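# Wheel cart through self-closing door, load paper, park

## Task

Get the utility cart from this room through the self-closing door and leave it parked in the yellow taped bay on the far side, every one of its four wheels inside the tape and none resting on it. The case of copy paper has to sit in the cart's top tray without overhanging any edge. At the finish the door must be closed. One or both robots may do the work, but a robot that topples or is left leaning makes the task fail.

## Robot and tools

Robots: r1 and r2 are identical Hello Robot Stretch 4 units. Each has an omni-wheel base, a mast with a lift, a single arm that telescopes forward, and a wrist with yaw, pitch, roll and a two-finger gripper. Height is about 1.6 m; the base edge lies within 0.23 m of the base origin.

Frames: each robot reports in its own frames, in metres. Base frame: origin on the floor below the base centre, x ahead, y to the left, z up. hand_pose (a point between the open fingertips) is given in it and may be slightly wrong. The odometry frame is where the base frame sat when the scene began; base_odometry is measured there from wheel turns only, so slip reads as travel, and heading runs -3.142 to 3.142 rad, left positive. Neither robot knows where the other is; use images, lidar_m and wrist_depth_mm for that.

move: one action. Arguments are r1, r2 (each that robot's own part), cameras (list of names such as r1_head_camera, r2_wrist_camera or "all"; [] for none) and blocking, which must be false or the call is refused. It returns in about 0.5 s while motion continues. A robot not named keeps whatever it was doing. Inside a robot's part:
- base: a relative offset from where the base last measured itself. translate_m (forward positive) and strafe_m (left positive) in metres, each -2 to 2, may be combined for a straight diagonal drive; rotate_rad (counter-clockwise positive) -3.2 to 3.2, given alone.
- joints: absolute targets by name. lift_m 0 to 1.2; arm_m 0 to 0.55; wrist_yaw_rad -1.134 to 4.276 (0 ahead, left positive, 3.14 folded back); wrist_pitch_rad -1.117 to 4.259 (0 level, 1.57 pointing down); wrist_roll_rad -1.117 to 4.259 (clockwise seen from behind positive); gripper_m -0.038 to 0.141, the fingertip gap in metres (about 0.015 uncertain; -0.02 or less makes fingers meet). Targets past a limit are clipped and reported; other bad values refuse the call.
- pace: "slow", "default", "fast" or "max". Base top speed 0.1/0.3/0.4/0.6 m/s and 1/2/3/4 rad/s; lift 0.15 to 0.5 m/s; arm 0.1 to 0.7 m/s; wrist always 1.82 rad/s. A raised lift (above 0.2) slows the base, down to 0.3 m/s and 1 rad/s at full height.
- speeds: per-joint top speed overriding pace (not gripper_m).
- contact_limits: 0 (gentlest) to 1 for arm_m, lift_m, translate_m, strafe_m, rotate_rad, placed next to its own command; default 0.5. A base limit persists until the next action naming base. Lifting a load needs lift_m limit at least 0.15 for 1 kg, 0.3 for 2 kg.
- end_of_arm: "enable_torque" alone, to re-power a wrist or gripper motor that shut off.
An action runs at most about 14 s before time_out.

wait(seconds 0 to 10, cameras): lets the scene run and returns state; it ends early once a running move comes to rest. stop(cameras): brakes all running motions and re-brakes wheels left slack. zoom_image(camera, region [x0,y0,x1,y1] in pixels, at most 504 square): closer look at the latest image. finished_scene(scene): ends the current scene (give its number); irreversible, and later calls go to the next scene.

Results: a "move" line lists each robot sent motion with done or its worst status; "earlier move" (from wait(0)) shows older motions; robots under "as last shown" were not commanded and repeat old values. base_status and joint_status: moving, done, off_target (resting short, may still push), contact_stop (blocked, goes slack), time_out (target dropped), limit_stop_at_own_body, limit_stop_at_tilt (lean over 6 degrees; lift, arm and wheels go slack), torque_fault (motor limp). Any uncommanded stop blocks the rest of that reply's move, wait and finished_scene calls. on_its_own tells what holds, is slack or off. lidar_m: 12 distances in metres, 30-degree sectors, first straight ahead then counter-clockwise (4th left, 7th behind, 10th right); "-" means nothing seen or closer than 0.25 m. wrist_depth_mm: 7x7 grid of depths 100 to 2000 mm, "-" for unknown. base_tilt in degrees (forward, right positive, ~3 degree bias). turned_by_wheels vs turned_by_imu differing by over ~0.1 rad means slip or collision. motor_effort in percent (peak in brackets); servo_current in mA for wrist and gripper servos.

Gripping: command a gap more than 0.015 below the object width; about 0.06 below resists pulling. Status done does not prove a grip; look for a servo_current rise. Open the fingers before twisting the base or wrist while clamped on a thin rim.

Avoid: any firm press between robots (including closing a gripper on the other robot's fingers) — a base already touching the other robot presses hard after mere millimetres. Two robots carrying one load drift up to 3 cm per metre apart and can tip. Over 1 kg held with arm_m above 0.2 while driving or turning risks tipping, worse at fast paces; strong pushes with a high gripper do too. Self-collision risks: gripper over the base with lift below ~0.2 (0.45 pointing down), pitch up combined with roll or right yaw, folded wrist tilting or rolling. No drops, slams or hard hits on fixed or heavy things. The scene keeps running while you compose replies, so motions continue meanwhile.

Each tool is called after "Call:" as name([rows], argument=value, ...), one row to a line, values as JSON.

## Session

Call:
move()

Scene clock: 0.00 s.
r1.base_odometry: x=+0.000 y=+0.000 heading=+0.000
r1.turned_by_wheels: +0.000
r1.turned_by_imu: +0.000
r1.base_tilt: forward=-1.6 right=+1.3
r1.lidar_m: 1.92 2.25 3.81 1.93 0.97 0.84 0.83 0.93 0.77 0.76 0.93 1.59
r1.base_status: not commanded
r1.joint_positions: lift_m=+0.127 arm_m=+0.000 wrist_yaw_rad=+3.089 wrist_pitch_rad=+0.002 wrist_roll_rad=+0.000 gripper_m=+0.056
r1.joint_status: not commanded
r1.measured_speeds: all 0
r1.motor_effort: lift_m=+20 arm_m=-4 wheel_0=+0 wheel_1=+1 wheel_2=+1
r1.servo_current: wrist_yaw_rad=39 wrist_pitch_rad=46 wrist_roll_rad=65 gripper_m=39
r1.hand_pose: x=-0.1125 y=+0.1024 z=+0.3046 quat_wxyz=(+0.026, -0.001, +0.000, +1.000) (m; r1's base frame)
r1.wrist_depth_mm: 137 138 - - - - - / 113 139 - - - - - / 117 140 224 - - - - / 137 161 - - - - - / - - - - - - - / - - 191 - 187 - - / 842 759 750 788 788 732 768
r2.base_odometry: x=+0.000 y=+0.000 heading=+0.000
r2.turned_by_wheels: +0.000
r2.turned_by_imu: +0.000
r2.base_tilt: forward=-0.6 right=+0.1
r2.lidar_m: 2.02 1.45 1.40 1.49 2.01 2.22 2.34 3.17 1.60 3.62 2.59 2.46
r2.base_status: not commanded
r2.joint_positions: lift_m=+0.295 arm_m=+0.000 wrist_yaw_rad=+3.133 wrist_pitch_rad=+0.002 wrist_roll_rad=+0.000 gripper_m=+0.056
r2.joint_status: not commanded
r2.measured_speeds: all 0
r2.motor_effort: lift_m=+18 arm_m=-4 wheel_0=+0 wheel_1=-1 wheel_2=+0
r2.servo_current: wrist_yaw_rad=46 wrist_pitch_rad=39 wrist_roll_rad=46 gripper_m=59
r2.hand_pose: x=-0.1167 y=+0.0898 z=+0.4727 quat_wxyz=(+0.004, -0.001, +0.000, +1.000) (m; r2's base frame)
r2.wrist_depth_mm: - 140 - - - - - / - 126 150 - - - - / - 130 185 - - - - / 144 143 272 - - - - / 229 - - - - - - / 226 1576 196 1576 190 1618 1464 / 226 1060 1138 - - 1025 1060
pictures: r1_head_camera, r1_head_left_camera, r1_head_right_camera, r1_wrist_camera, r2_head_camera, r2_head_left_camera, r2_head_right_camera, r2_wrist_camera
Images, in order (width x height): r1_head_camera 420x560, r1_head_left_camera 420x672, r1_head_right_camera 420x672, r1_wrist_camera 616x392, r2_head_camera 420x560, r2_head_left_camera 420x672, r2_head_right_camera 420x672, r2_wrist_camera 616x392.

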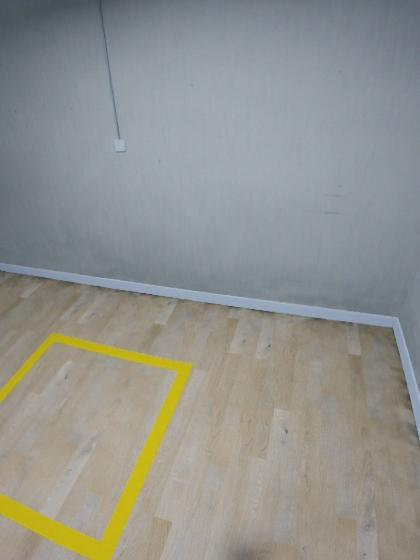

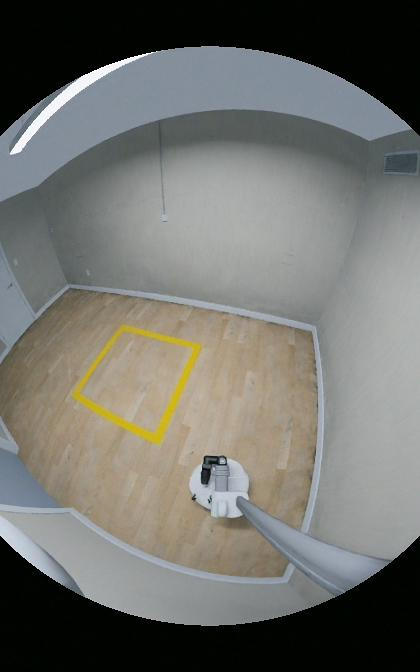

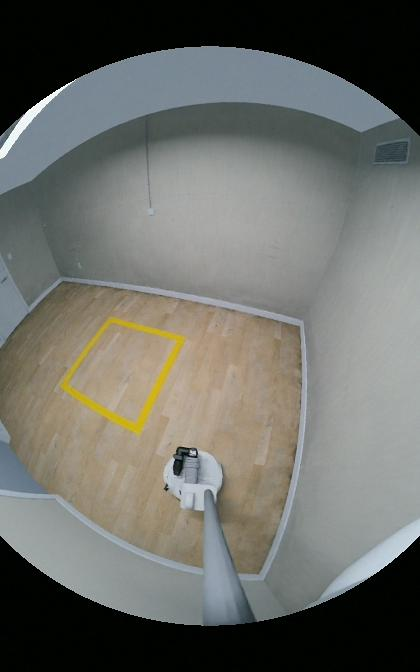

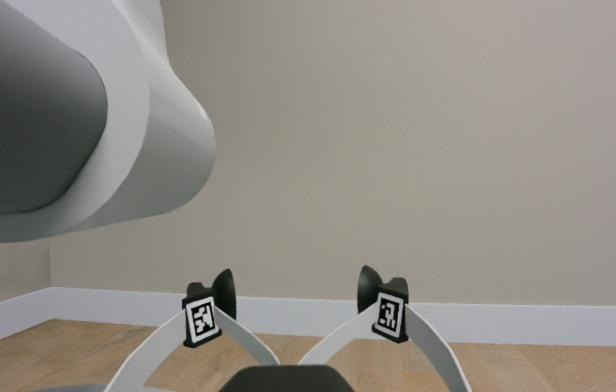

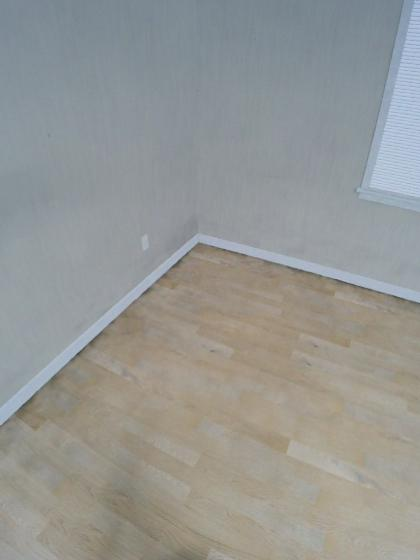

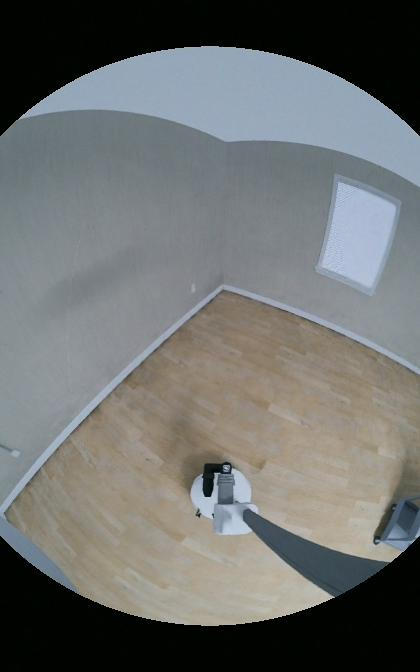

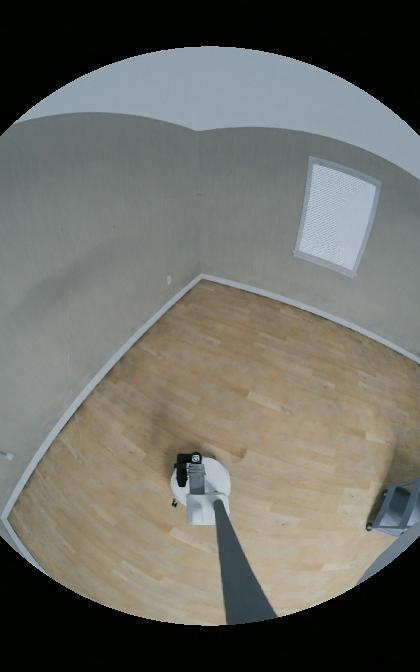

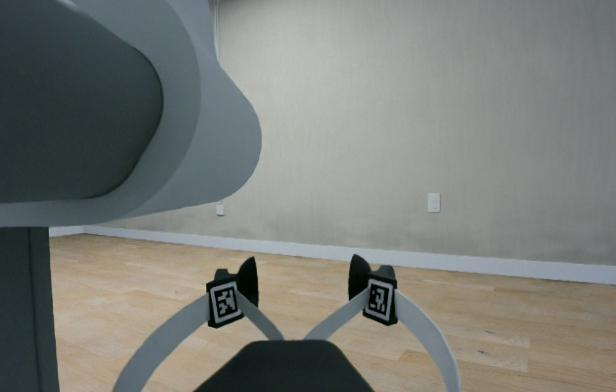

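Look around: r2 right, r1 left.

Call:
move(blocking=false, r1={"base":{"rotate_rad":1.5}}, r2={"base":{"rotate_rad":-1.6}})

Call:
wait(seconds=3)

Call:
wait(seconds=2, cameras=["all"])

Scene clock: 3.50 s.
move: r1 moving; r2 moving
r1.base_odometry: x=+0.000 y=+0.000 heading=+0.252
r1.turned_by_wheels: +0.252
r1.turned_by_imu: +0.252
r1.base_tilt: forward=-1.6 right=+1.2
r1.lidar_m: 1.98 2.71 3.66 1.25 0.89 0.80 0.87 0.80 0.77 0.82 1.11 1.92
r1.base_status: rotate_rad moving
r1.joint_positions: lift_m=+0.127 arm_m=+0.000 wrist_yaw_rad=+3.089 wrist_pitch_rad=+0.002 wrist_roll_rad=+0.000 gripper_m=+0.056
r1.joint_status: not commanded
r1.measured_speeds: translate_m=-0.001 strafe_m=-0.001 rotate_rad=+0.980 lift_m=+0.000 arm_m=+0.000 wrist_yaw_rad=+0.000 wrist_pitch_rad=+0.000 wrist_roll_rad=+0.000
r1.motor_effort: lift_m=+20(20) arm_m=-4(4) wheel_0=-8(9) wheel_1=-6(9) wheel_2=-7(7)
r1.servo_current: wrist_yaw_rad=59(59) wrist_pitch_rad=39(46) wrist_roll_rad=46(59) gripper_m=39(39)
r1.hand_pose: x=-0.1125 y=+0.1024 z=+0.3046 quat_wxyz=(+0.026, -0.001, +0.000, +1.000) (m; r1's base frame)
r1.wrist_depth_mm: 136 138 - - - - - / 113 139 - - - - - / 114 139 226 - - - - / 137 162 - - - - - / - - - - - - - / - 1060 190 - 187 - - / 778 750 750 798 750 699 732
r2.base_odometry: x=+0.000 y=+0.000 heading=-0.252
r2.turned_by_wheels: -0.252
r2.turned_by_imu: -0.244
r2.base_tilt: forward=-0.7 right=+0.1
r2.lidar_m: 2.52 1.62 1.40 1.40 1.67 2.23 2.24 2.64 1.59 1.63 2.93 2.49
r2.base_status: rotate_rad moving
r2.joint_positions: lift_m=+0.295 arm_m=+0.000 wrist_yaw_rad=+3.133 wrist_pitch_rad=+0.002 wrist_roll_rad=+0.000 gripper_m=+0.056
r2.joint_status: not commanded
r2.measured_speeds: translate_m=+0.000 strafe_m=+0.000 rotate_rad=-0.974 lift_m=+0.000 arm_m=+0.000 wrist_yaw_rad=+0.000 wrist_pitch_rad=+0.000 wrist_roll_rad=+0.000
r2.motor_effort: lift_m=+18(18) arm_m=-4(4) wheel_0=+8(9) wheel_1=+8(10) wheel_2=+9(11)
r2.servo_current: wrist_yaw_rad=33(52) wrist_pitch_rad=39(46) wrist_roll_rad=52(52) gripper_m=39(59)
r2.hand_pose: x=-0.1167 y=+0.0898 z=+0.4727 quat_wxyz=(+0.004, -0.001, +0.000, +1.000) (m; r2's base frame)
r2.wrist_depth_mm: - 141 - - - - - / - 127 150 - - - - / - 130 184 - - - - / 144 143 272 - - - - / 229 - - - - - - / 227 1576 196 1576 190 1661 1464 / 226 1060 1138 - - 1060 1060
pictures: none

Scene clock: 5.03 s.
earlier move: r1 done; r2 moving
r1.base_odometry: x=+0.000 y=+0.000 heading=+1.500
r1.turned_by_wheels: +1.248
r1.turned_by_imu: +1.255
r1.base_tilt: forward=-1.6 right=+1.3
r1.lidar_m: 2.26 1.04 0.83 0.83 0.95 0.78 0.77 0.87 1.39 1.93 2.10 3.36
r1.base_status: done
r1.joint_positions: lift_m=+0.127 arm_m=+0.000 wrist_yaw_rad=+3.089 wrist_pitch_rad=+0.002 wrist_roll_rad=+0.000 gripper_m=+0.056
r1.joint_status: not commanded
r1.measured_speeds: all 0
r1.motor_effort: lift_m=+20(20) arm_m=-4(4) wheel_0=+0(10) wheel_1=+0(9) wheel_2=+1(8)
r1.servo_current: wrist_yaw_rad=33(65) wrist_pitch_rad=33(52) wrist_roll_rad=52(65) gripper_m=39(46)
r1.hand_pose: x=-0.1125 y=+0.1024 z=+0.3046 quat_wxyz=(+0.026, -0.001, +0.000, +1.000) (m; r1's base frame)
r1.wrist_depth_mm: 136 139 - - - - - / 113 139 - - - - - / 117 140 229 - - - - / 137 161 - - - - - / - - - - - - - / - - 190 - 187 - - / 842 750 759 143 741 741 768
r2.base_odometry: x=+0.000 y=+0.000 heading=-1.599
r2.turned_by_wheels: -1.347
r2.turned_by_imu: -1.311
r2.base_tilt: forward=-0.6 right=+0.1
r2.lidar_m: 3.66 2.60 2.46 2.05 1.48 1.40 1.48 2.00 2.23 2.30 3.11 1.63
r2.base_status: rotate_rad moving
r2.joint_positions: lift_m=+0.295 arm_m=+0.000 wrist_yaw_rad=+3.133 wrist_pitch_rad=+0.002 wrist_roll_rad=+0.000 gripper_m=+0.056
r2.joint_status: not commanded
r2.measured_speeds: all 0
r2.motor_effort: lift_m=+18(18) arm_m=-4(4) wheel_0=+2(11) wheel_1=+2(11) wheel_2=+4(11)
r2.servo_current: wrist_yaw_rad=39(59) wrist_pitch_rad=39(46) wrist_roll_rad=52(52) gripper_m=39(59)
r2.hand_pose: x=-0.1167 y=+0.0898 z=+0.4727 quat_wxyz=(+0.004, -0.001, +0.000, +1.000) (m; r2's base frame)
r2.wrist_depth_mm: - 140 - - - - - / - 126 142 - - - - / - 130 185 - - - - / 144 143 227 - - - - / 229 - - - - - - / 228 1537 196 1336 190 - - / 226 1060 1138 - - 1042 1078
wait: 1.53 of 3 s (r1 has come to rest)
pictures: none

Scene clock: 5.10 s.
earlier move: r2 done
r1.base_odometry: x=+0.000 y=+0.000 heading=+1.500
r1.turned_by_wheels: +0.000
r1.turned_by_imu: +0.000
r1.base_tilt: forward=-1.6 right=+1.3
r1.lidar_m: 2.23 1.05 0.85 0.83 0.95 0.77 0.77 0.89 1.41 1.92 2.15 3.40
r1.base_status: done
r1.joint_positions: lift_m=+0.127 arm_m=+0.000 wrist_yaw_rad=+3.089 wrist_pitch_rad=+0.002 wrist_roll_rad=+0.000 gripper_m=+0.056
r1.joint_status: not commanded
r1.measured_speeds: all 0
r1.motor_effort: lift_m=+20(20) arm_m=-4(4) wheel_0=+0(10) wheel_1=-1(9) wheel_2=+1(8)
r1.servo_current: wrist_yaw_rad=65(65) wrist_pitch_rad=52(52) wrist_roll_rad=59(65) gripper_m=39(46)
r1.hand_pose: x=-0.1125 y=+0.1024 z=+0.3046 quat_wxyz=(+0.026, -0.001, +0.000, +1.000) (m; r1's base frame)
r1.wrist_depth_mm: 136 139 - - - - - / 113 139 - - - - - / 118 139 229 - - - - / 137 162 - - - - - / - - - - - - - / - - 190 - 187 - - / 842 741 750 143 750 741 768
r2.base_odometry: x=+0.000 y=+0.000 heading=-1.599
r2.turned_by_wheels: +0.000
r2.turned_by_imu: +0.000
r2.base_tilt: forward=-0.7 right=+0.0
r2.lidar_m: 3.69 2.62 2.47 2.04 1.47 1.41 1.46 1.99 2.24 2.30 3.11 1.60
r2.base_status: done
r2.joint_positions: lift_m=+0.295 arm_m=+0.000 wrist_yaw_rad=+3.133 wrist_pitch_rad=+0.002 wrist_roll_rad=+0.000 gripper_m=+0.056
r2.joint_status: not commanded
r2.measured_speeds: all 0
r2.motor_effort: lift_m=+18(18) arm_m=-4(4) wheel_0=+5(11) wheel_1=+3(11) wheel_2=+5(11)
r2.servo_current: wrist_yaw_rad=39(59) wrist_pitch_rad=39(46) wrist_roll_rad=39(52) gripper_m=46(59)
r2.hand_pose: x=-0.1167 y=+0.0898 z=+0.4727 quat_wxyz=(+0.004, -0.001, +0.000, +1.000) (m; r2's base frame)
r2.wrist_depth_mm: - 140 - - - - - / - 126 142 - - - - / - 130 185 - - - - / 144 144 226 - - - - / 229 - - - - - - / 227 1576 196 1308 190 - - / 226 1060 1160 - - 1042 1060
wait: 0.07 of 2 s (r2 has come to rest)
pictures: r1_head_camera, r1_head_left_camera, r1_head_right_camera, r1_wrist_camera, r2_head_camera, r2_head_left_camera, r2_head_right_camera, r2_wrist_camera
Images, in order (width x height): r1_head_camera 420x560, r1_head_left_camera 420x672, r1_head_right_camera 420x672, r1_wrist_camera 616x392, r2_head_camera 420x560, r2_head_left_camera 420x672, r2_head_right_camera 420x672, r2_wrist_camera 616x392.

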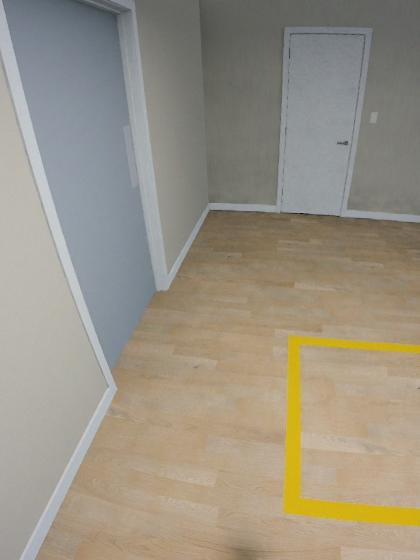

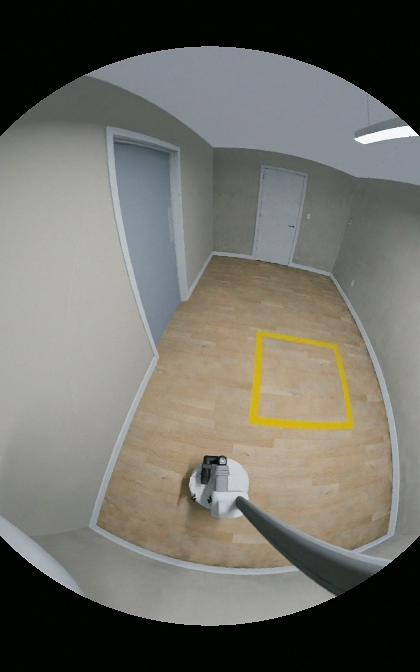

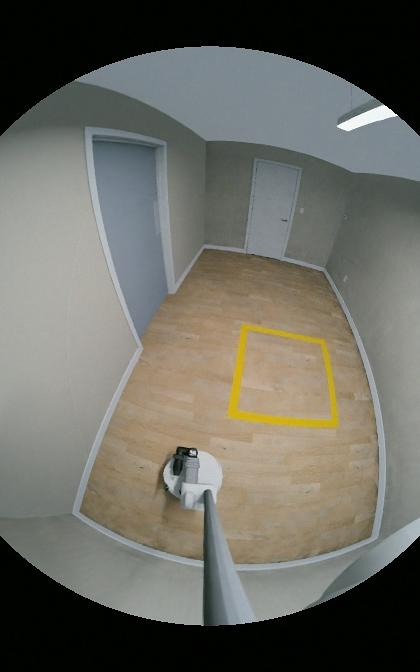

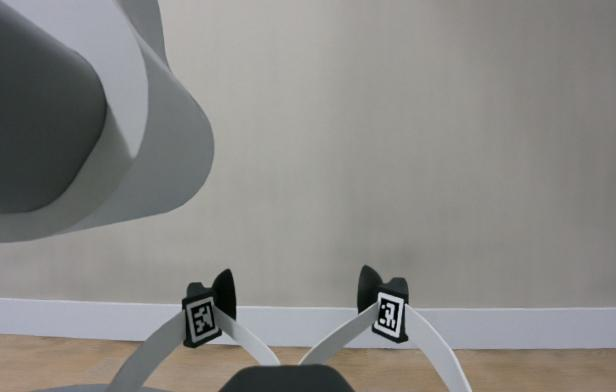

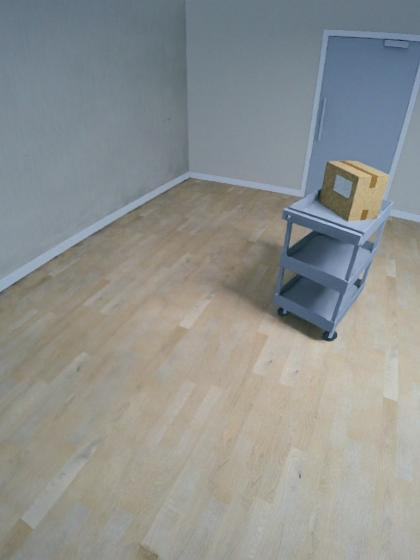

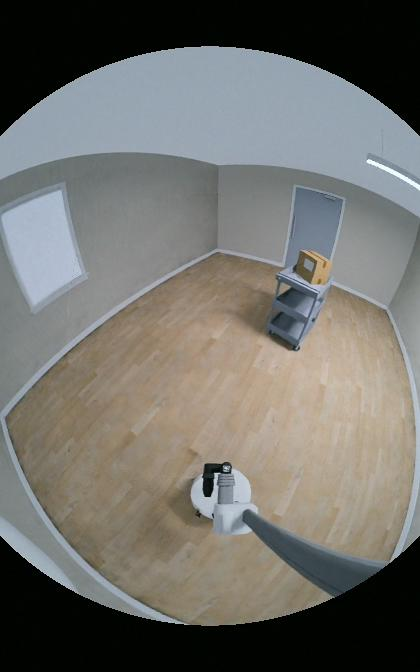

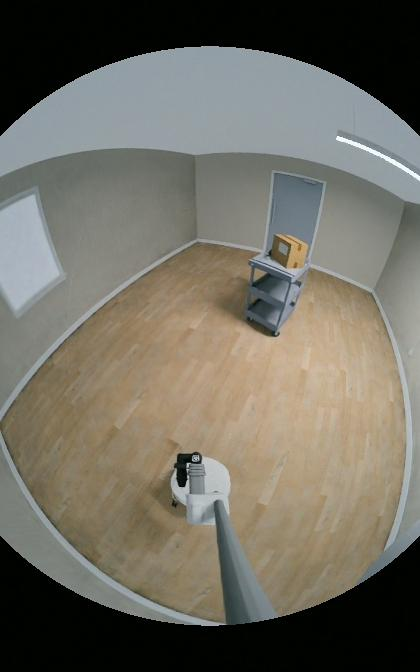

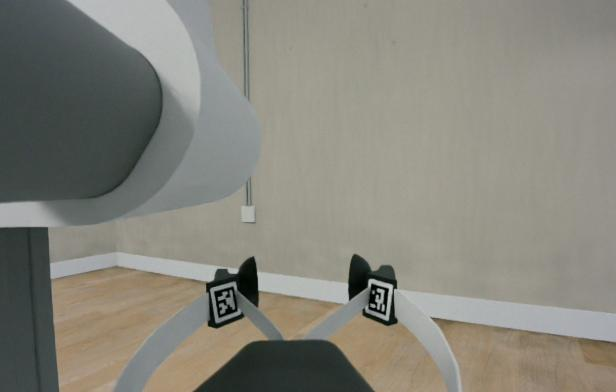

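Call:
zoom_image(camera="r2_head_camera", region=[230, 20, 420, 360])

Call:
zoom_image(camera="r1_head_camera", region=[0, 0, 220, 400])

Scaled by 1.482 from the camera's 420x560 image, which has a finer 1200x1600 frame.

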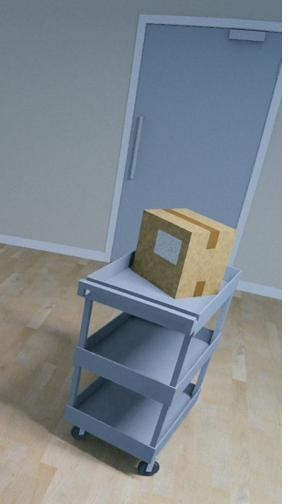

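Scaled by 1.260 from the camera's 420x560 image, which has a finer 600x800 frame.

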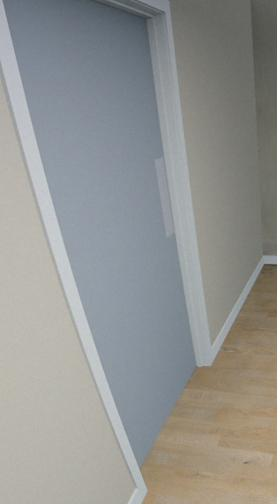

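Call:
move(blocking=false, r1={"base":{"rotate_rad":-0.2}}, r2={"base":{"translate_m":0.8,"strafe_m":0.05},"joints":{"lift_m":0.75}})

Call:
wait(seconds=0.8)

Call:
move(blocking=false, r1={"base":{"translate_m":1.4}})

Call:
wait(seconds=3)

Call:
move(blocking=false, r2={"base":{"rotate_rad":-0.7},"joints":{"wrist_yaw_rad":0,"gripper_m":0.1}})

Call:
wait(seconds=4)

Call:
wait(seconds=2, cameras=["r1_head_camera","r1_head_left_camera","r2_head_camera","r2_head_left_camera","r2_wrist_camera"])

Scene clock: 59.67 s.
move: r1 moving; r2 moving
r1.base_odometry: x=+0.000 y=+0.000 heading=+1.317
r1.turned_by_wheels: -0.183
r1.turned_by_imu: -0.184
r1.base_tilt: forward=-1.6 right=+1.2
r1.lidar_m: 3.52 1.23 0.87 0.82 0.88 0.82 0.76 0.80 1.13 1.93 2.00 2.72
r1.base_status: rotate_rad moving
r1.joint_positions: lift_m=+0.127 arm_m=+0.000 wrist_yaw_rad=+3.089 wrist_pitch_rad=+0.002 wrist_roll_rad=+0.000 gripper_m=+0.056
r1.joint_status: not commanded
r1.measured_speeds: translate_m=-0.001 strafe_m=+0.001 rotate_rad=-0.299 lift_m=+0.000 arm_m=+0.000 wrist_yaw_rad=+0.000 wrist_pitch_rad=+0.000 wrist_roll_rad=+0.000
r1.motor_effort: lift_m=+20(20) arm_m=-4(4) wheel_0=+0(7) wheel_1=+2(7) wheel_2=+1(6)
r1.servo_current: wrist_yaw_rad=46(52) wrist_pitch_rad=39(46) wrist_roll_rad=65(65) gripper_m=39(46)
r1.hand_pose: x=-0.1125 y=+0.1024 z=+0.3046 quat_wxyz=(+0.026, -0.001, +0.000, +1.000) (m; r1's base frame)
r1.wrist_depth_mm: 136 139 - - - - - / 113 139 - - - - - / 118 139 229 - - - - / 137 162 - - - - - / - - - - - - - / - - 190 - 188 - - / 788 699 750 143 798 778 820
r2.base_odometry: x=+0.001 y=-0.031 heading=-1.599
r2.turned_by_wheels: +0.000
r2.turned_by_imu: +0.001
r2.base_tilt: forward=-0.7 right=+0.1
r2.lidar_m: 3.61 2.57 2.46 2.10 1.47 1.40 1.52 2.06 2.23 2.33 3.16 1.56
r2.base_status: translate_m moving; strafe_m moving
r2.joint_positions: lift_m=+0.333 arm_m=+0.000 wrist_yaw_rad=+3.133 wrist_pitch_rad=+0.002 wrist_roll_rad=+0.000 gripper_m=+0.056
r2.joint_status: lift_m moving
r2.measured_speeds: translate_m=+0.122 strafe_m=+0.007 rotate_rad=+0.001 lift_m=+0.146 arm_m=+0.000 wrist_yaw_rad=+0.000 wrist_pitch_rad=+0.000 wrist_roll_rad=+0.000
r2.motor_effort: lift_m=+26(26) arm_m=-4(4) wheel_0=+7(9) wheel_1=+8(9) wheel_2=-12(12)
r2.servo_current: wrist_yaw_rad=46(52) wrist_pitch_rad=39(46) wrist_roll_rad=52(59) gripper_m=46(52)
r2.hand_pose: x=-0.1167 y=+0.0898 z=+0.5104 quat_wxyz=(+0.004, -0.001, +0.000, +1.000) (m; r2's base frame)
r2.wrist_depth_mm: - 140 - - - - - / - 126 141 - - - - / - 129 192 - - - - / 144 143 225 - - - - / 228 - - - - - - / 226 1618 196 1397 190 - - / 237 1118 1229 - - 1098 1078
pictures: none

Scene clock: 60.10 s.
earlier move: r1 done; r2 moving
r1.base_odometry: x=+0.000 y=+0.000 heading=+1.300
r1.turned_by_wheels: -0.017
r1.turned_by_imu: -0.017
r1.base_tilt: forward=-1.6 right=+1.2
r1.lidar_m: 3.79 1.25 0.89 0.82 0.88 0.81 0.77 0.81 1.08 1.92 1.99 2.67
r1.base_status: done
r1.joint_positions: lift_m=+0.127 arm_m=+0.000 wrist_yaw_rad=+3.089 wrist_pitch_rad=+0.002 wrist_roll_rad=+0.000 gripper_m=+0.056
r1.joint_status: not commanded
r1.measured_speeds: all 0
r1.motor_effort: lift_m=+20(20) arm_m=-4(4) wheel_0=+1(7) wheel_1=+1(7) wheel_2=+0(6)
r1.servo_current: wrist_yaw_rad=46(65) wrist_pitch_rad=39(52) wrist_roll_rad=52(65) gripper_m=46(46)
r1.hand_pose: x=-0.1125 y=+0.1024 z=+0.3046 quat_wxyz=(+0.026, -0.001, +0.000, +1.000) (m; r1's base frame)
r1.wrist_depth_mm: 136 138 - - - - - / 113 139 - - - - - / 118 139 229 - - - - / 137 162 - - - - - / - - - - - - - / - - 191 - 187 - - / 778 707 759 143 788 778 831
r2.base_odometry: x=+0.004 y=-0.109 heading=-1.599
r2.turned_by_wheels: +0.000
r2.turned_by_imu: +0.000
r2.base_tilt: forward=-0.7 right=+0.0
r2.lidar_m: 3.54 2.52 2.42 2.22 1.58 1.49 1.58 2.12 2.29 2.36 3.21 1.50
r2.base_status: translate_m moving; strafe_m moving
r2.joint_positions: lift_m=+0.426 arm_m=+0.000 wrist_yaw_rad=+3.133 wrist_pitch_rad=+0.002 wrist_roll_rad=+0.000 gripper_m=+0.056
r2.joint_status: lift_m moving
r2.measured_speeds: translate_m=+0.230 strafe_m=+0.013 rotate_rad=+0.002 lift_m=+0.276 arm_m=+0.000 wrist_yaw_rad=+0.000 wrist_pitch_rad=+0.000 wrist_roll_rad=+0.000
r2.motor_effort: lift_m=+22(26) arm_m=-4(4) wheel_0=+5(9) wheel_1=+9(9) wheel_2=-13(13)
r2.servo_current: wrist_yaw_rad=59(59) wrist_pitch_rad=39(46) wrist_roll_rad=46(59) gripper_m=46(52)
r2.hand_pose: x=-0.1167 y=+0.0898 z=+0.6040 quat_wxyz=(+0.004, -0.001, +0.000, +1.000) (m; r2's base frame)
r2.wrist_depth_mm: - 140 - - - - - / - 125 148 - - - - / - 129 191 - - - - / 144 143 258 - - - - / 229 - - - - - - / 227 1921 196 1618 189 - - / 236 1336 1430 - - 1255 1205
wait: 0.43 of 0.8 s (r1 has come to rest)
pictures: none

Scene clock: 60.60 s.
earlier move: r2 moving
move: r1 moving
r1.base_odometry: x=+0.008 y=+0.030 heading=+1.300
r1.turned_by_wheels: +0.000
r1.turned_by_imu: +0.000
r1.base_tilt: forward=-1.6 right=+1.3
r1.lidar_m: 3.80 1.24 0.91 0.84 0.87 0.87 0.78 0.85 1.15 1.93 1.99 2.70
r1.base_status: translate_m moving
r1.joint_positions: lift_m=+0.127 arm_m=+0.000 wrist_yaw_rad=+3.089 wrist_pitch_rad=+0.002 wrist_roll_rad=+0.000 gripper_m=+0.056
r1.joint_status: not commanded
r1.measured_speeds: translate_m=+0.122 strafe_m=+0.000 rotate_rad=+0.000 lift_m=+0.000 arm_m=+0.000 wrist_yaw_rad=+0.000 wrist_pitch_rad=+0.000 wrist_roll_rad=+0.000
r1.motor_effort: lift_m=+20(20) arm_m=-4(4) wheel_0=+5(8) wheel_1=+6(8) wheel_2=-9(9)
r1.servo_current: wrist_yaw_rad=39(59) wrist_pitch_rad=46(46) wrist_roll_rad=46(52) gripper_m=39(52)
r1.hand_pose: x=-0.1125 y=+0.1024 z=+0.3046 quat_wxyz=(+0.026, -0.001, +0.000, +1.000) (m; r1's base frame)
r1.wrist_depth_mm: 136 138 - - - - - / 113 139 - - - - - / 115 139 225 - - - - / 137 161 - - - - - / - - - - - - - / - - 191 - 187 - - / 788 699 750 798 798 778 820
r2.base_odometry: x=+0.009 y=-0.251 heading=-1.599
r2.turned_by_wheels: +0.000
r2.turned_by_imu: +0.000
r2.base_tilt: forward=-0.7 right=+0.1
r2.lidar_m: 3.43 2.51 2.36 2.37 1.71 1.61 1.68 2.25 2.37 2.43 3.29 1.39
r2.base_status: translate_m moving; strafe_m moving
r2.joint_positions: lift_m=+0.576 arm_m=+0.000 wrist_yaw_rad=+3.133 wrist_pitch_rad=+0.002 wrist_roll_rad=+0.000 gripper_m=+0.056
r2.joint_status: lift_m moving
r2.measured_speeds: translate_m=+0.300 strafe_m=+0.018 rotate_rad=+0.001 lift_m=+0.300 arm_m=+0.000 wrist_yaw_rad=+0.000 wrist_pitch_rad=+0.000 wrist_roll_rad=+0.000
r2.motor_effort: lift_m=+21(25) arm_m=-4(4) wheel_0=+5(9) wheel_1=+6(9) wheel_2=-9(14)
r2.servo_current: wrist_yaw_rad=46(65) wrist_pitch_rad=39(46) wrist_roll_rad=33(52) gripper_m=46(52)
r2.hand_pose: x=-0.1167 y=+0.0898 z=+0.7534 quat_wxyz=(+0.004, -0.001, +0.000, +1.000) (m; r2's base frame)
r2.wrist_depth_mm: - 140 - - - - - / - 124 147 - - - - / - 128 190 - - - - / 144 143 265 - - - - / 227 - - - - - - / 225 - 195 171 187 - - / 224 1576 1708 - - - -
pictures: none

Scene clock: 63.33 s.
earlier move: r1 moving; r2 done
r1.base_odometry: x=+0.211 y=+0.762 heading=+1.300
r1.turned_by_wheels: +0.000
r1.turned_by_imu: +0.000
r1.base_tilt: forward=-1.6 right=+1.2
r1.lidar_m: 3.13 1.39 0.92 0.84 0.90 1.22 1.53 1.63 2.01 1.90 1.97 2.67
r1.base_status: translate_m moving
r1.joint_positions: lift_m=+0.127 arm_m=+0.000 wrist_yaw_rad=+3.089 wrist_pitch_rad=+0.002 wrist_roll_rad=+0.000 gripper_m=+0.056
r1.joint_status: not commanded
r1.measured_speeds: translate_m=+0.299 strafe_m=-0.001 rotate_rad=-0.003 lift_m=+0.000 arm_m=+0.000 wrist_yaw_rad=+0.000 wrist_pitch_rad=+0.000 wrist_roll_rad=+0.000
r1.motor_effort: lift_m=+20(20) arm_m=-4(4) wheel_0=+6(9) wheel_1=+1(8) wheel_2=-6(11)
r1.servo_current: wrist_yaw_rad=39(72) wrist_pitch_rad=46(46) wrist_roll_rad=39(65) gripper_m=39(52)
r1.hand_pose: x=-0.1125 y=+0.1024 z=+0.3046 quat_wxyz=(+0.026, -0.001, +0.000, +1.000) (m; r1's base frame)
r1.wrist_depth_mm: 137 139 - - - - - / 113 139 - - - - - / 117 139 223 - - - - / 137 160 - - - - - / - - - - - - - / 1160 1182 193 1229 187 1138 960 / 854 750 759 798 798 778 809
r2.base_odometry: x=+0.028 y=-0.801 heading=-1.599
r2.turned_by_wheels: +0.000
r2.turned_by_imu: +0.001
r2.base_tilt: forward=-0.7 right=+0.1
r2.lidar_m: 3.05 2.17 2.05 2.14 2.18 2.11 2.17 2.77 2.66 2.73 1.01 1.00
r2.base_status: done
r2.joint_positions: lift_m=+0.750 arm_m=+0.000 wrist_yaw_rad=+3.133 wrist_pitch_rad=+0.002 wrist_roll_rad=+0.000 gripper_m=+0.056
r2.joint_status: all done
r2.measured_speeds: all 0
r2.motor_effort: lift_m=+21(25) arm_m=-4(4) wheel_0=+3(9) wheel_1=+3(9) wheel_2=-3(14)
r2.servo_current: wrist_yaw_rad=46(65) wrist_pitch_rad=46(46) wrist_roll_rad=46(59) gripper_m=52(52)
r2.hand_pose: x=-0.1167 y=+0.0898 z=+0.9275 quat_wxyz=(+0.004, -0.001, +0.000, +1.000) (m; r2's base frame)
r2.wrist_depth_mm: - 140 - - - - - / - 126 150 - - - - / - 129 185 - - - - / 144 144 264 - - - - / 229 - - - - - - / 227 - 196 - 191 - - / 225 - - - - 1921 -
wait: 2.73 of 3 s (r2 has come to rest)
pictures: none

Scene clock: 63.83 s.
earlier move: r1 moving
move: r2 moving
r1.base_odometry: x=+0.251 y=+0.907 heading=+1.300
r1.turned_by_wheels: +0.000
r1.turned_by_imu: +0.000
r1.base_tilt: forward=-1.6 right=+1.3
r1.lidar_m: 2.99 1.42 1.00 0.86 0.92 1.22 1.69 1.77 2.02 1.90 1.97 2.65
r1.base_status: translate_m moving
r1.joint_positions: lift_m=+0.127 arm_m=+0.000 wrist_yaw_rad=+3.089 wrist_pitch_rad=+0.002 wrist_roll_rad=+0.000 gripper_m=+0.056
r1.joint_status: not commanded
r1.measured_speeds: translate_m=+0.301 strafe_m=+0.001 rotate_rad=-0.005 lift_m=+0.000 arm_m=+0.000 wrist_yaw_rad=+0.000 wrist_pitch_rad=+0.000 wrist_roll_rad=+0.000
r1.motor_effort: lift_m=+20(20) arm_m=-4(4) wheel_0=+6(7) wheel_1=+3(5) wheel_2=-5(6)
r1.servo_current: wrist_yaw_rad=33(52) wrist_pitch_rad=46(52) wrist_roll_rad=59(59) gripper_m=39(52)
r1.hand_pose: x=-0.1125 y=+0.1024 z=+0.3046 quat_wxyz=(+0.026, -0.001, +0.000, +1.000) (m; r1's base frame)
r1.wrist_depth_mm: 137 138 - - - - - / 113 139 - - - - - / 116 139 224 - - - - / 137 160 - - - - - / 1618 - - - - - - / 1182 1182 195 1205 187 1160 946 / 831 741 768 798 788 778 820
r2.base_odometry: x=+0.028 y=-0.801 heading=-1.850
r2.turned_by_wheels: -0.252
r2.turned_by_imu: -0.244
r2.base_tilt: forward=-0.6 right=+0.1
r2.lidar_m: 3.67 2.42 2.07 2.05 2.45 2.09 2.10 2.41 2.64 2.64 3.08 1.00
r2.base_status: rotate_rad moving
r2.joint_positions: lift_m=+0.750 arm_m=+0.000 wrist_yaw_rad=+2.570 wrist_pitch_rad=+0.002 wrist_roll_rad=+0.000 gripper_m=+0.075
r2.joint_status: wrist_yaw_rad moving; gripper_m moving
r2.measured_speeds: translate_m=+0.001 strafe_m=+0.000 rotate_rad=-0.976 lift_m=+0.000 arm_m=+0.000 wrist_yaw_rad=-1.740 wrist_pitch_rad=+0.000 wrist_roll_rad=+0.000
r2.motor_effort: lift_m=+21(21) arm_m=-4(4) wheel_0=+5(10) wheel_1=+9(10) wheel_2=+10(11)
r2.servo_current: wrist_yaw_rad=98(117) wrist_pitch_rad=39(46) wrist_roll_rad=39(52) gripper_m=111(111)
r2.hand_pose: x=-0.0243 y=+0.2295 z=+0.9275 quat_wxyz=(+0.282, -0.001, +0.000, +0.959) (m; r2's base frame)
r2.wrist_depth_mm: - - - - - - - / - - - - - - - / - - - - - - - / - - - - - - - / - - - - - - - / - - 190 - 190 - - / 1983 - - - - 1983 1921
pictures: none

Scene clock: 65.73 s.
earlier move: r1 moving; r2 done
r1.base_odometry: x=+0.372 y=+1.343 heading=+1.301
r1.turned_by_wheels: +0.000
r1.turned_by_imu: +0.001
r1.base_tilt: forward=-1.6 right=+1.3
r1.lidar_m: 2.52 1.33 1.02 0.96 0.95 1.27 2.17 2.27 2.00 1.89 1.96 2.64
r1.base_status: translate_m moving
r1.joint_positions: lift_m=+0.127 arm_m=+0.000 wrist_yaw_rad=+3.089 wrist_pitch_rad=+0.002 wrist_roll_rad=+0.000 gripper_m=+0.056
r1.joint_status: not commanded
r1.measured_speeds: translate_m=+0.060 strafe_m=+0.000 rotate_rad=+0.000 lift_m=+0.000 arm_m=+0.000 wrist_yaw_rad=+0.000 wrist_pitch_rad=+0.000 wrist_roll_rad=+0.000
r1.motor_effort: lift_m=+20(20) arm_m=-4(4) wheel_0=+2(8) wheel_1=+2(7) wheel_2=+1(6)
r1.servo_current: wrist_yaw_rad=46(65) wrist_pitch_rad=52(52) wrist_roll_rad=52(65) gripper_m=52(52)
r1.hand_pose: x=-0.1125 y=+0.1024 z=+0.3046 quat_wxyz=(+0.026, -0.001, +0.000, +1.000) (m; r1's base frame)
r1.wrist_depth_mm: 136 138 - - - - - / 113 139 - - - - - / 117 139 273 - - - - / 137 162 - - - - - / 1983 - - - - - - / 1182 1205 193 1205 187 1138 960 / 798 707 759 798 788 778 820
r2.base_odometry: x=+0.028 y=-0.801 heading=-2.298
r2.turned_by_wheels: -0.447
r2.turned_by_imu: -0.436
r2.base_tilt: forward=-0.7 right=+0.0
r2.lidar_m: 0.99 3.75 2.35 2.05 2.08 2.32 2.07 2.09 2.54 2.66 2.67 1.04
r2.base_status: done
r2.joint_positions: lift_m=+0.750 arm_m=+0.000 wrist_yaw_rad=+0.003 wrist_pitch_rad=+0.002 wrist_roll_rad=+0.000 gripper_m=+0.100
r2.joint_status: all done
r2.measured_speeds: all 0
r2.motor_effort: lift_m=+21(21) arm_m=-4(4) wheel_0=+2(10) wheel_1=+3(10) wheel_2=+6(11)
r2.servo_current: wrist_yaw_rad=52(130) wrist_pitch_rad=46(46) wrist_roll_rad=46(65) gripper_m=46(117)
r2.hand_pose: x=+0.4596 y=-0.0866 z=+0.9275 quat_wxyz=(+1.000, +0.000, +0.001, +0.001) (m; r2's base frame)
r2.wrist_depth_mm: - - - - - - - / - - - - - - - / - - - - - - - / - - - 1160 - - - / - - - 1464 1160 - - / - - 193 1464 193 - - / - 1921 1921 - - 1863 1921
wait: 1.90 of 4 s (r2 has come to rest)
pictures: none

Scene clock: 66.27 s.
earlier move: r1 done
r1.base_odometry: x=+0.374 y=+1.349 heading=+1.301
r1.turned_by_wheels: +0.000
r1.turned_by_imu: +0.000
r1.base_tilt: forward=-1.6 right=+1.3
r1.lidar_m: 2.48 1.32 1.01 0.95 0.94 1.24 2.14 2.24 2.01 1.88 1.96 2.62
r1.base_status: done
r1.joint_positions: lift_m=+0.127 arm_m=+0.000 wrist_yaw_rad=+3.089 wrist_pitch_rad=+0.002 wrist_roll_rad=+0.000 gripper_m=+0.056
r1.joint_status: not commanded
r1.measured_speeds: all 0
r1.motor_effort: lift_m=+20(20) arm_m=-4(4) wheel_0=+3(8) wheel_1=+1(7) wheel_2=+1(6)
r1.servo_current: wrist_yaw_rad=39(65) wrist_pitch_rad=46(52) wrist_roll_rad=52(78) gripper_m=46(52)
r1.hand_pose: x=-0.1125 y=+0.1024 z=+0.3046 quat_wxyz=(+0.026, -0.001, +0.000, +1.000) (m; r1's base frame)
r1.wrist_depth_mm: 137 138 - - - - - / 113 139 - - - - - / 118 140 273 - - - - / 137 162 - - - - - / 1983 - - - - - - / 1205 1205 195 1182 188 1160 960 / 809 699 759 798 788 768 820
r2.base_odometry: x=+0.028 y=-0.801 heading=-2.298
r2.turned_by_wheels: +0.000
r2.turned_by_imu: +0.000
r2.base_tilt: forward=-0.6 right=+0.1
r2.lidar_m: 1.01 3.73 2.35 2.05 2.08 2.33 2.05 2.09 2.56 2.65 2.67 1.04
r2.base_status: done
r2.joint_positions: lift_m=+0.750 arm_m=+0.000 wrist_yaw_rad=+0.003 wrist_pitch_rad=+0.002 wrist_roll_rad=+0.000 gripper_m=+0.100
r2.joint_status: all done
r2.measured_speeds: all 0
r2.motor_effort: lift_m=+21(21) arm_m=-4(4) wheel_0=+2(10) wheel_1=+3(10) wheel_2=+6(11)
r2.servo_current: wrist_yaw_rad=52(130) wrist_pitch_rad=39(46) wrist_roll_rad=39(65) gripper_m=52(117)
r2.hand_pose: x=+0.4596 y=-0.0866 z=+0.9275 quat_wxyz=(+1.000, +0.000, +0.001, +0.001) (m; r2's base frame)
r2.wrist_depth_mm: - - - - - - - / - - - - - - - / - - - - - - - / - - - 1138 - - - / - - - 1430 1160 - - / - - 193 1464 193 - - / - 1983 1921 - - 1863 1983
wait: 0.53 of 2 s (r1 has come to rest)
pictures: r1_head_camera, r1_head_left_camera, r2_head_camera, r2_head_left_camera, r2_wrist_camera
Images, in order (width x height): r1_head_camera 420x560, r1_head_left_camera 420x672, r2_head_camera 420x560, r2_head_left_camera 420x672, r2_wrist_camera 616x392.

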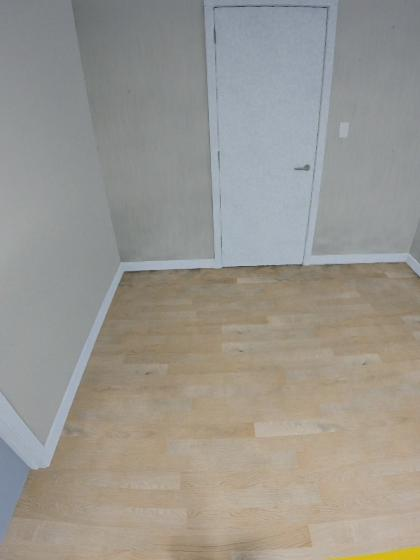

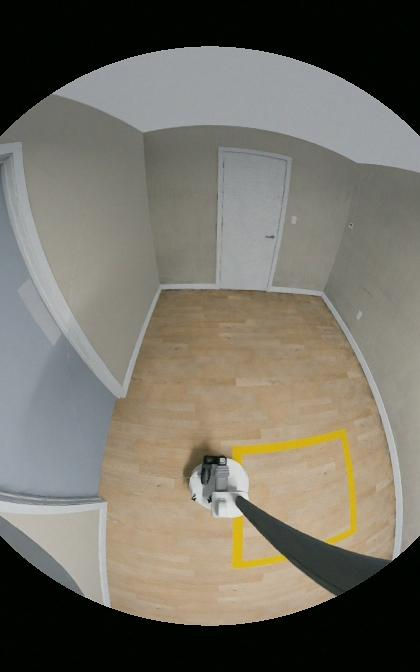

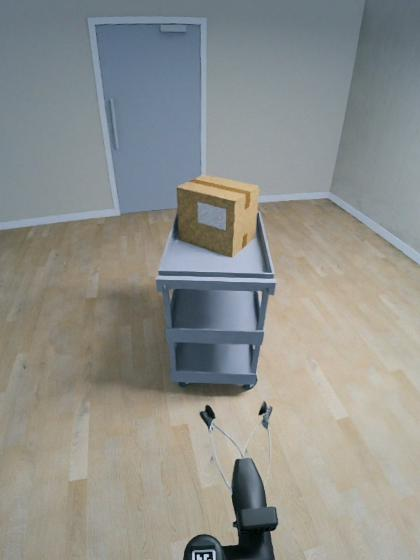

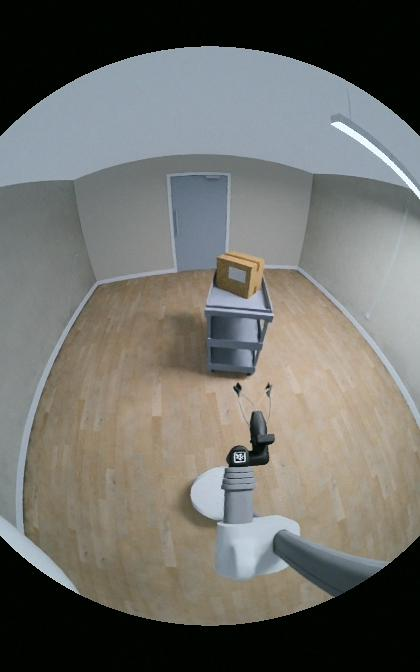

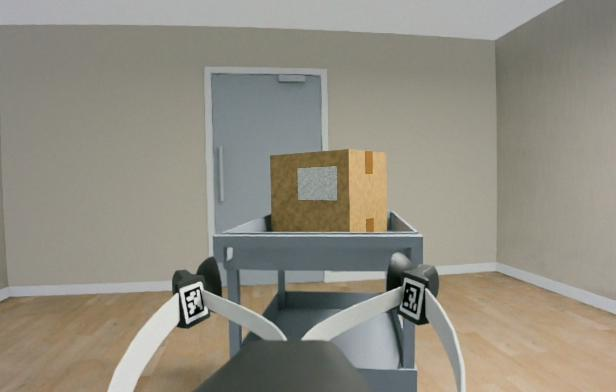

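Call:
zoom_image(camera="r2_wrist_camera", region=[180, 130, 460, 340])

Call:
zoom_image(camera="r2_head_camera", region=[130, 150, 310, 420])

Call:
move(blocking=false, r1={"base":{"translate_m":0.52}})

Call:
wait(seconds=4)

Call:
move(blocking=false, r1={"base":{"rotate_rad":1.571}})

Call:
wait(seconds=4, cameras=["r1_head_camera","r1_head_left_camera"])

Scaled by 1.800.

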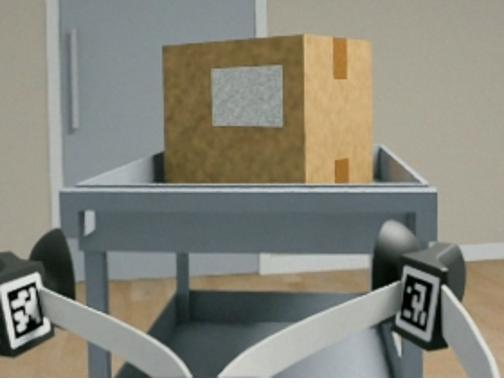

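Scaled by 1.867 from the camera's 420x560 image, which has a finer 1200x1600 frame.

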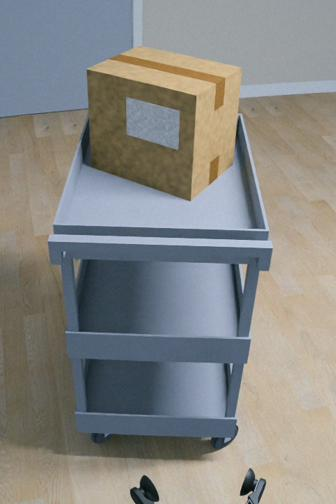

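Scene clock: 73.53 s.
move: r1 moving
r1.base_odometry: x=+0.382 y=+1.379 heading=+1.301
r1.turned_by_wheels: +0.000
r1.turned_by_imu: +0.000
r1.base_tilt: forward=-1.6 right=+1.3
r1.lidar_m: 2.50 1.32 1.01 0.95 0.94 1.25 2.19 2.29 1.99 1.89 1.96 2.60
r1.base_status: translate_m moving
r1.joint_positions: lift_m=+0.127 arm_m=+0.000 wrist_yaw_rad=+3.089 wrist_pitch_rad=+0.002 wrist_roll_rad=+0.000 gripper_m=+0.056
r1.joint_status: not commanded
r1.measured_speeds: translate_m=+0.123 strafe_m=+0.001 rotate_rad=-0.005 lift_m=+0.000 arm_m=+0.000 wrist_yaw_rad=+0.000 wrist_pitch_rad=+0.000 wrist_roll_rad=+0.000
r1.motor_effort: lift_m=+20(20) arm_m=-4(4) wheel_0=+6(8) wheel_1=+7(7) wheel_2=-8(9)
r1.servo_current: wrist_yaw_rad=39(59) wrist_pitch_rad=39(52) wrist_roll_rad=39(65) gripper_m=39(46)
r1.hand_pose: x=-0.1125 y=+0.1024 z=+0.3046 quat_wxyz=(+0.026, -0.001, +0.000, +1.000) (m; r1's base frame)
r1.wrist_depth_mm: 136 138 - - - - - / 113 139 - - - - - / 114 139 267 - - - - / 137 163 - - - - - / 1863 - - - - - - / 1182 1182 194 1205 188 1160 1008 / 809 699 750 788 788 768 820
r2: as last shown
r2.base_tilt: forward=-0.7 right=+0.1
r2.lidar_m: 1.03 3.73 2.32 2.06 2.08 2.31 2.07 2.10 2.54 2.64 2.67 1.05
r2.motor_effort: lift_m=+21(21) arm_m=-4(4) wheel_0=+2(3) wheel_1=+3(4) wheel_2=+6(6)
r2.servo_current: wrist_yaw_rad=39(59) wrist_pitch_rad=39(46) wrist_roll_rad=46(52) gripper_m=52(59)
r2.wrist_depth_mm: - - - - - - - / - - - - - - - / - - - - - - - / - - - 1118 - - - / - - - 1430 1138 - - / - - 192 1464 193 - - / - 1921 1983 - - 1863 1983
pictures: none

Scene clock: 76.27 s.
earlier move: r1 done
r1.base_odometry: x=+0.512 y=+1.850 heading=+1.301
r1.turned_by_wheels: +0.000
r1.turned_by_imu: +0.000
r1.base_tilt: forward=-1.6 right=+1.3
r1.lidar_m: 2.00 1.34 0.94 0.90 0.98 1.25 2.71 2.77 1.98 1.87 1.95 2.08
r1.base_status: done
r1.joint_positions: lift_m=+0.127 arm_m=+0.000 wrist_yaw_rad=+3.089 wrist_pitch_rad=+0.002 wrist_roll_rad=+0.000 gripper_m=+0.056
r1.joint_status: not commanded
r1.measured_speeds: all 0
r1.motor_effort: lift_m=+20(20) arm_m=-4(4) wheel_0=+3(9) wheel_1=+2(7) wheel_2=+2(11)
r1.servo_current: wrist_yaw_rad=39(72) wrist_pitch_rad=46(52) wrist_roll_rad=52(72) gripper_m=39(46)
r1.hand_pose: x=-0.1125 y=+0.1024 z=+0.3046 quat_wxyz=(+0.026, -0.001, +0.000, +1.000) (m; r1's base frame)
r1.wrist_depth_mm: 136 139 - - - - - / 113 139 - - - - 1042 / 118 140 273 - - - - / 137 162 - - - - 1060 / 1921 - - - - - 1060 / 1182 1205 194 1205 187 1160 1042 / 831 741 750 809 788 778 820
r2.base_odometry: x=+0.028 y=-0.801 heading=-2.298
r2.turned_by_wheels: +0.000
r2.turned_by_imu: +0.000
r2.base_tilt: forward=-0.6 right=+0.1
r2.lidar_m: 1.02 3.72 2.33 2.06 2.08 2.30 2.07 2.10 2.52 2.64 2.66 1.02
r2.base_status: not commanded
r2.joint_positions: lift_m=+0.750 arm_m=+0.000 wrist_yaw_rad=+0.003 wrist_pitch_rad=+0.002 wrist_roll_rad=+0.000 gripper_m=+0.100
r2.joint_status: not commanded
r2.measured_speeds: all 0
r2.motor_effort: lift_m=+21(21) arm_m=-4(4) wheel_0=+3(3) wheel_1=+3(4) wheel_2=+6(6)
r2.servo_current: wrist_yaw_rad=52(59) wrist_pitch_rad=39(46) wrist_roll_rad=33(65) gripper_m=46(59)
r2.hand_pose: x=+0.4596 y=-0.0866 z=+0.9275 quat_wxyz=(+1.000, +0.000, +0.001, +0.001) (m; r2's base frame)
r2.wrist_depth_mm: - - - - - - - / - - - - - - - / - - - - - - - / - - - 1160 - - - / - - - 1464 1160 - - / - - 193 1464 193 - - / - 1921 1921 - - 1863 1921
wait: 2.73 of 4 s (r1 has come to rest)
pictures: none

Scene clock: 76.77 s.
move: r1 moving
r1.base_odometry: x=+0.513 y=+1.850 heading=+1.553
r1.turned_by_wheels: +0.252
r1.turned_by_imu: +0.252
r1.base_tilt: forward=-1.6 right=+1.3
r1.lidar_m: 2.00 1.10 0.90 0.96 1.11 1.75 2.67 2.23 1.91 1.90 2.13 2.01
r1.base_status: rotate_rad moving
r1.joint_positions: lift_m=+0.127 arm_m=+0.000 wrist_yaw_rad=+3.089 wrist_pitch_rad=+0.002 wrist_roll_rad=+0.000 gripper_m=+0.056
r1.joint_status: not commanded
r1.measured_speeds: translate_m=-0.001 strafe_m=-0.001 rotate_rad=+0.981 lift_m=+0.000 arm_m=+0.000 wrist_yaw_rad=+0.000 wrist_pitch_rad=+0.000 wrist_roll_rad=+0.000
r1.motor_effort: lift_m=+20(20) arm_m=-4(4) wheel_0=-7(8) wheel_1=-8(8) wheel_2=-7(7)
r1.servo_current: wrist_yaw_rad=52(59) wrist_pitch_rad=39(46) wrist_roll_rad=46(59) gripper_m=46(46)
r1.hand_pose: x=-0.1125 y=+0.1024 z=+0.3046 quat_wxyz=(+0.026, -0.001, +0.000, +1.000) (m; r1's base frame)
r1.wrist_depth_mm: 136 138 - - - - - / 113 139 - - - - - / 118 140 272 - - - - / 137 162 - - - - - / 1983 - - - - - - / 1182 1205 191 1182 187 1160 1160 / 831 750 189 809 788 768 820
r2: as last shown
r2.base_tilt: forward=-0.7 right=+0.0
r2.lidar_m: 1.01 3.74 2.34 2.04 2.09 2.36 2.09 2.12 2.53 2.65 2.70 1.04
r2.servo_current: wrist_yaw_rad=52(59) wrist_pitch_rad=33(46) wrist_roll_rad=52(52) gripper_m=46(59)
r2.wrist_depth_mm: - - - - - - - / - - - - - - - / - - - - - - - / - - - 1160 - - - / - - - 1430 1138 - - / - - 193 1430 193 - - / - 1983 1983 - - 1863 1983
pictures: none

Scene clock: 78.33 s.
earlier move: r1 done
r1.base_odometry: x=+0.512 y=+1.850 heading=+2.872
r1.turned_by_wheels: +1.319
r1.turned_by_imu: +1.326
r1.base_tilt: forward=-1.6 right=+1.2
r1.lidar_m: 0.90 1.02 1.22 2.68 2.78 1.98 1.86 1.95 2.15 2.00 1.34 0.94
r1.base_status: done
r1.joint_positions: lift_m=+0.127 arm_m=+0.000 wrist_yaw_rad=+3.089 wrist_pitch_rad=+0.002 wrist_roll_rad=+0.000 gripper_m=+0.056
r1.joint_status: not commanded
r1.measured_speeds: all 0
r1.motor_effort: lift_m=+20(20) arm_m=-4(4) wheel_0=-2(9) wheel_1=-2(8) wheel_2=+0(8)
r1.servo_current: wrist_yaw_rad=46(65) wrist_pitch_rad=39(46) wrist_roll_rad=33(72) gripper_m=39(52)
r1.hand_pose: x=-0.1125 y=+0.1024 z=+0.3046 quat_wxyz=(+0.026, -0.001, +0.000, +1.000) (m; r1's base frame)
r1.wrist_depth_mm: 136 139 - - - - - / 113 139 - - - - - / 117 140 229 - - - - / 137 161 291 - - - - / 1708 - 1863 - - - - / 1182 1205 194 1182 187 1138 1138 / 831 741 750 153 788 778 820
r2.base_odometry: x=+0.028 y=-0.801 heading=-2.298
r2.turned_by_wheels: +0.000
r2.turned_by_imu: +0.000
r2.base_tilt: forward=-0.7 right=+0.1
r2.lidar_m: 1.02 3.73 2.35 2.07 2.07 2.31 2.07 2.09 2.55 2.63 2.66 1.06
r2.base_status: not commanded
r2.joint_positions: lift_m=+0.750 arm_m=+0.000 wrist_yaw_rad=+0.003 wrist_pitch_rad=+0.002 wrist_roll_rad=+0.000 gripper_m=+0.100
r2.joint_status: not commanded
r2.measured_speeds: all 0
r2.motor_effort: lift_m=+21(21) arm_m=-4(4) wheel_0=+3(3) wheel_1=+3(4) wheel_2=+6(6)
r2.servo_current: wrist_yaw_rad=46(59) wrist_pitch_rad=39(46) wrist_roll_rad=33(59) gripper_m=52(59)
r2.hand_pose: x=+0.4596 y=-0.0866 z=+0.9275 quat_wxyz=(+1.000, +0.000, +0.001, +0.001) (m; r2's base frame)
r2.wrist_depth_mm: - - - - - - - / - - - - - - - / - - - - - - - / - - - 1138 - - - / - - - 1464 1160 - - / - - 193 1430 193 - - / - 1983 1863 - - 1863 1983
wait: 1.57 of 4 s (r1 has come to rest)
pictures: r1_head_camera, r1_head_left_camera
Images, in order (width x height): r1_head_camera 420x560, r1_head_left_camera 420x672.

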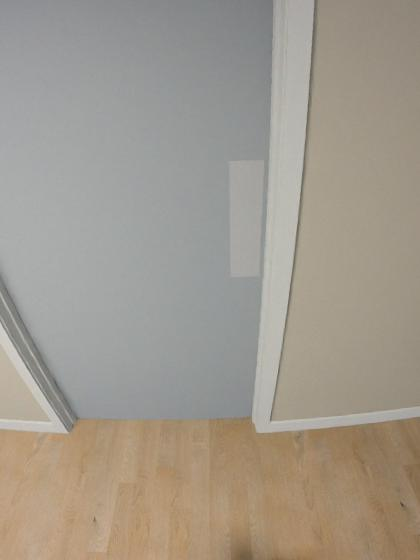

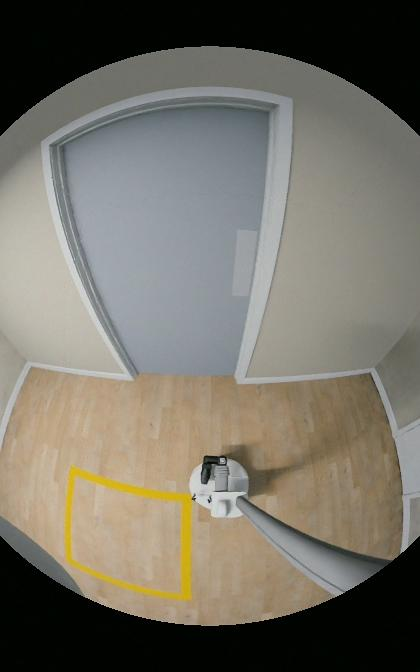

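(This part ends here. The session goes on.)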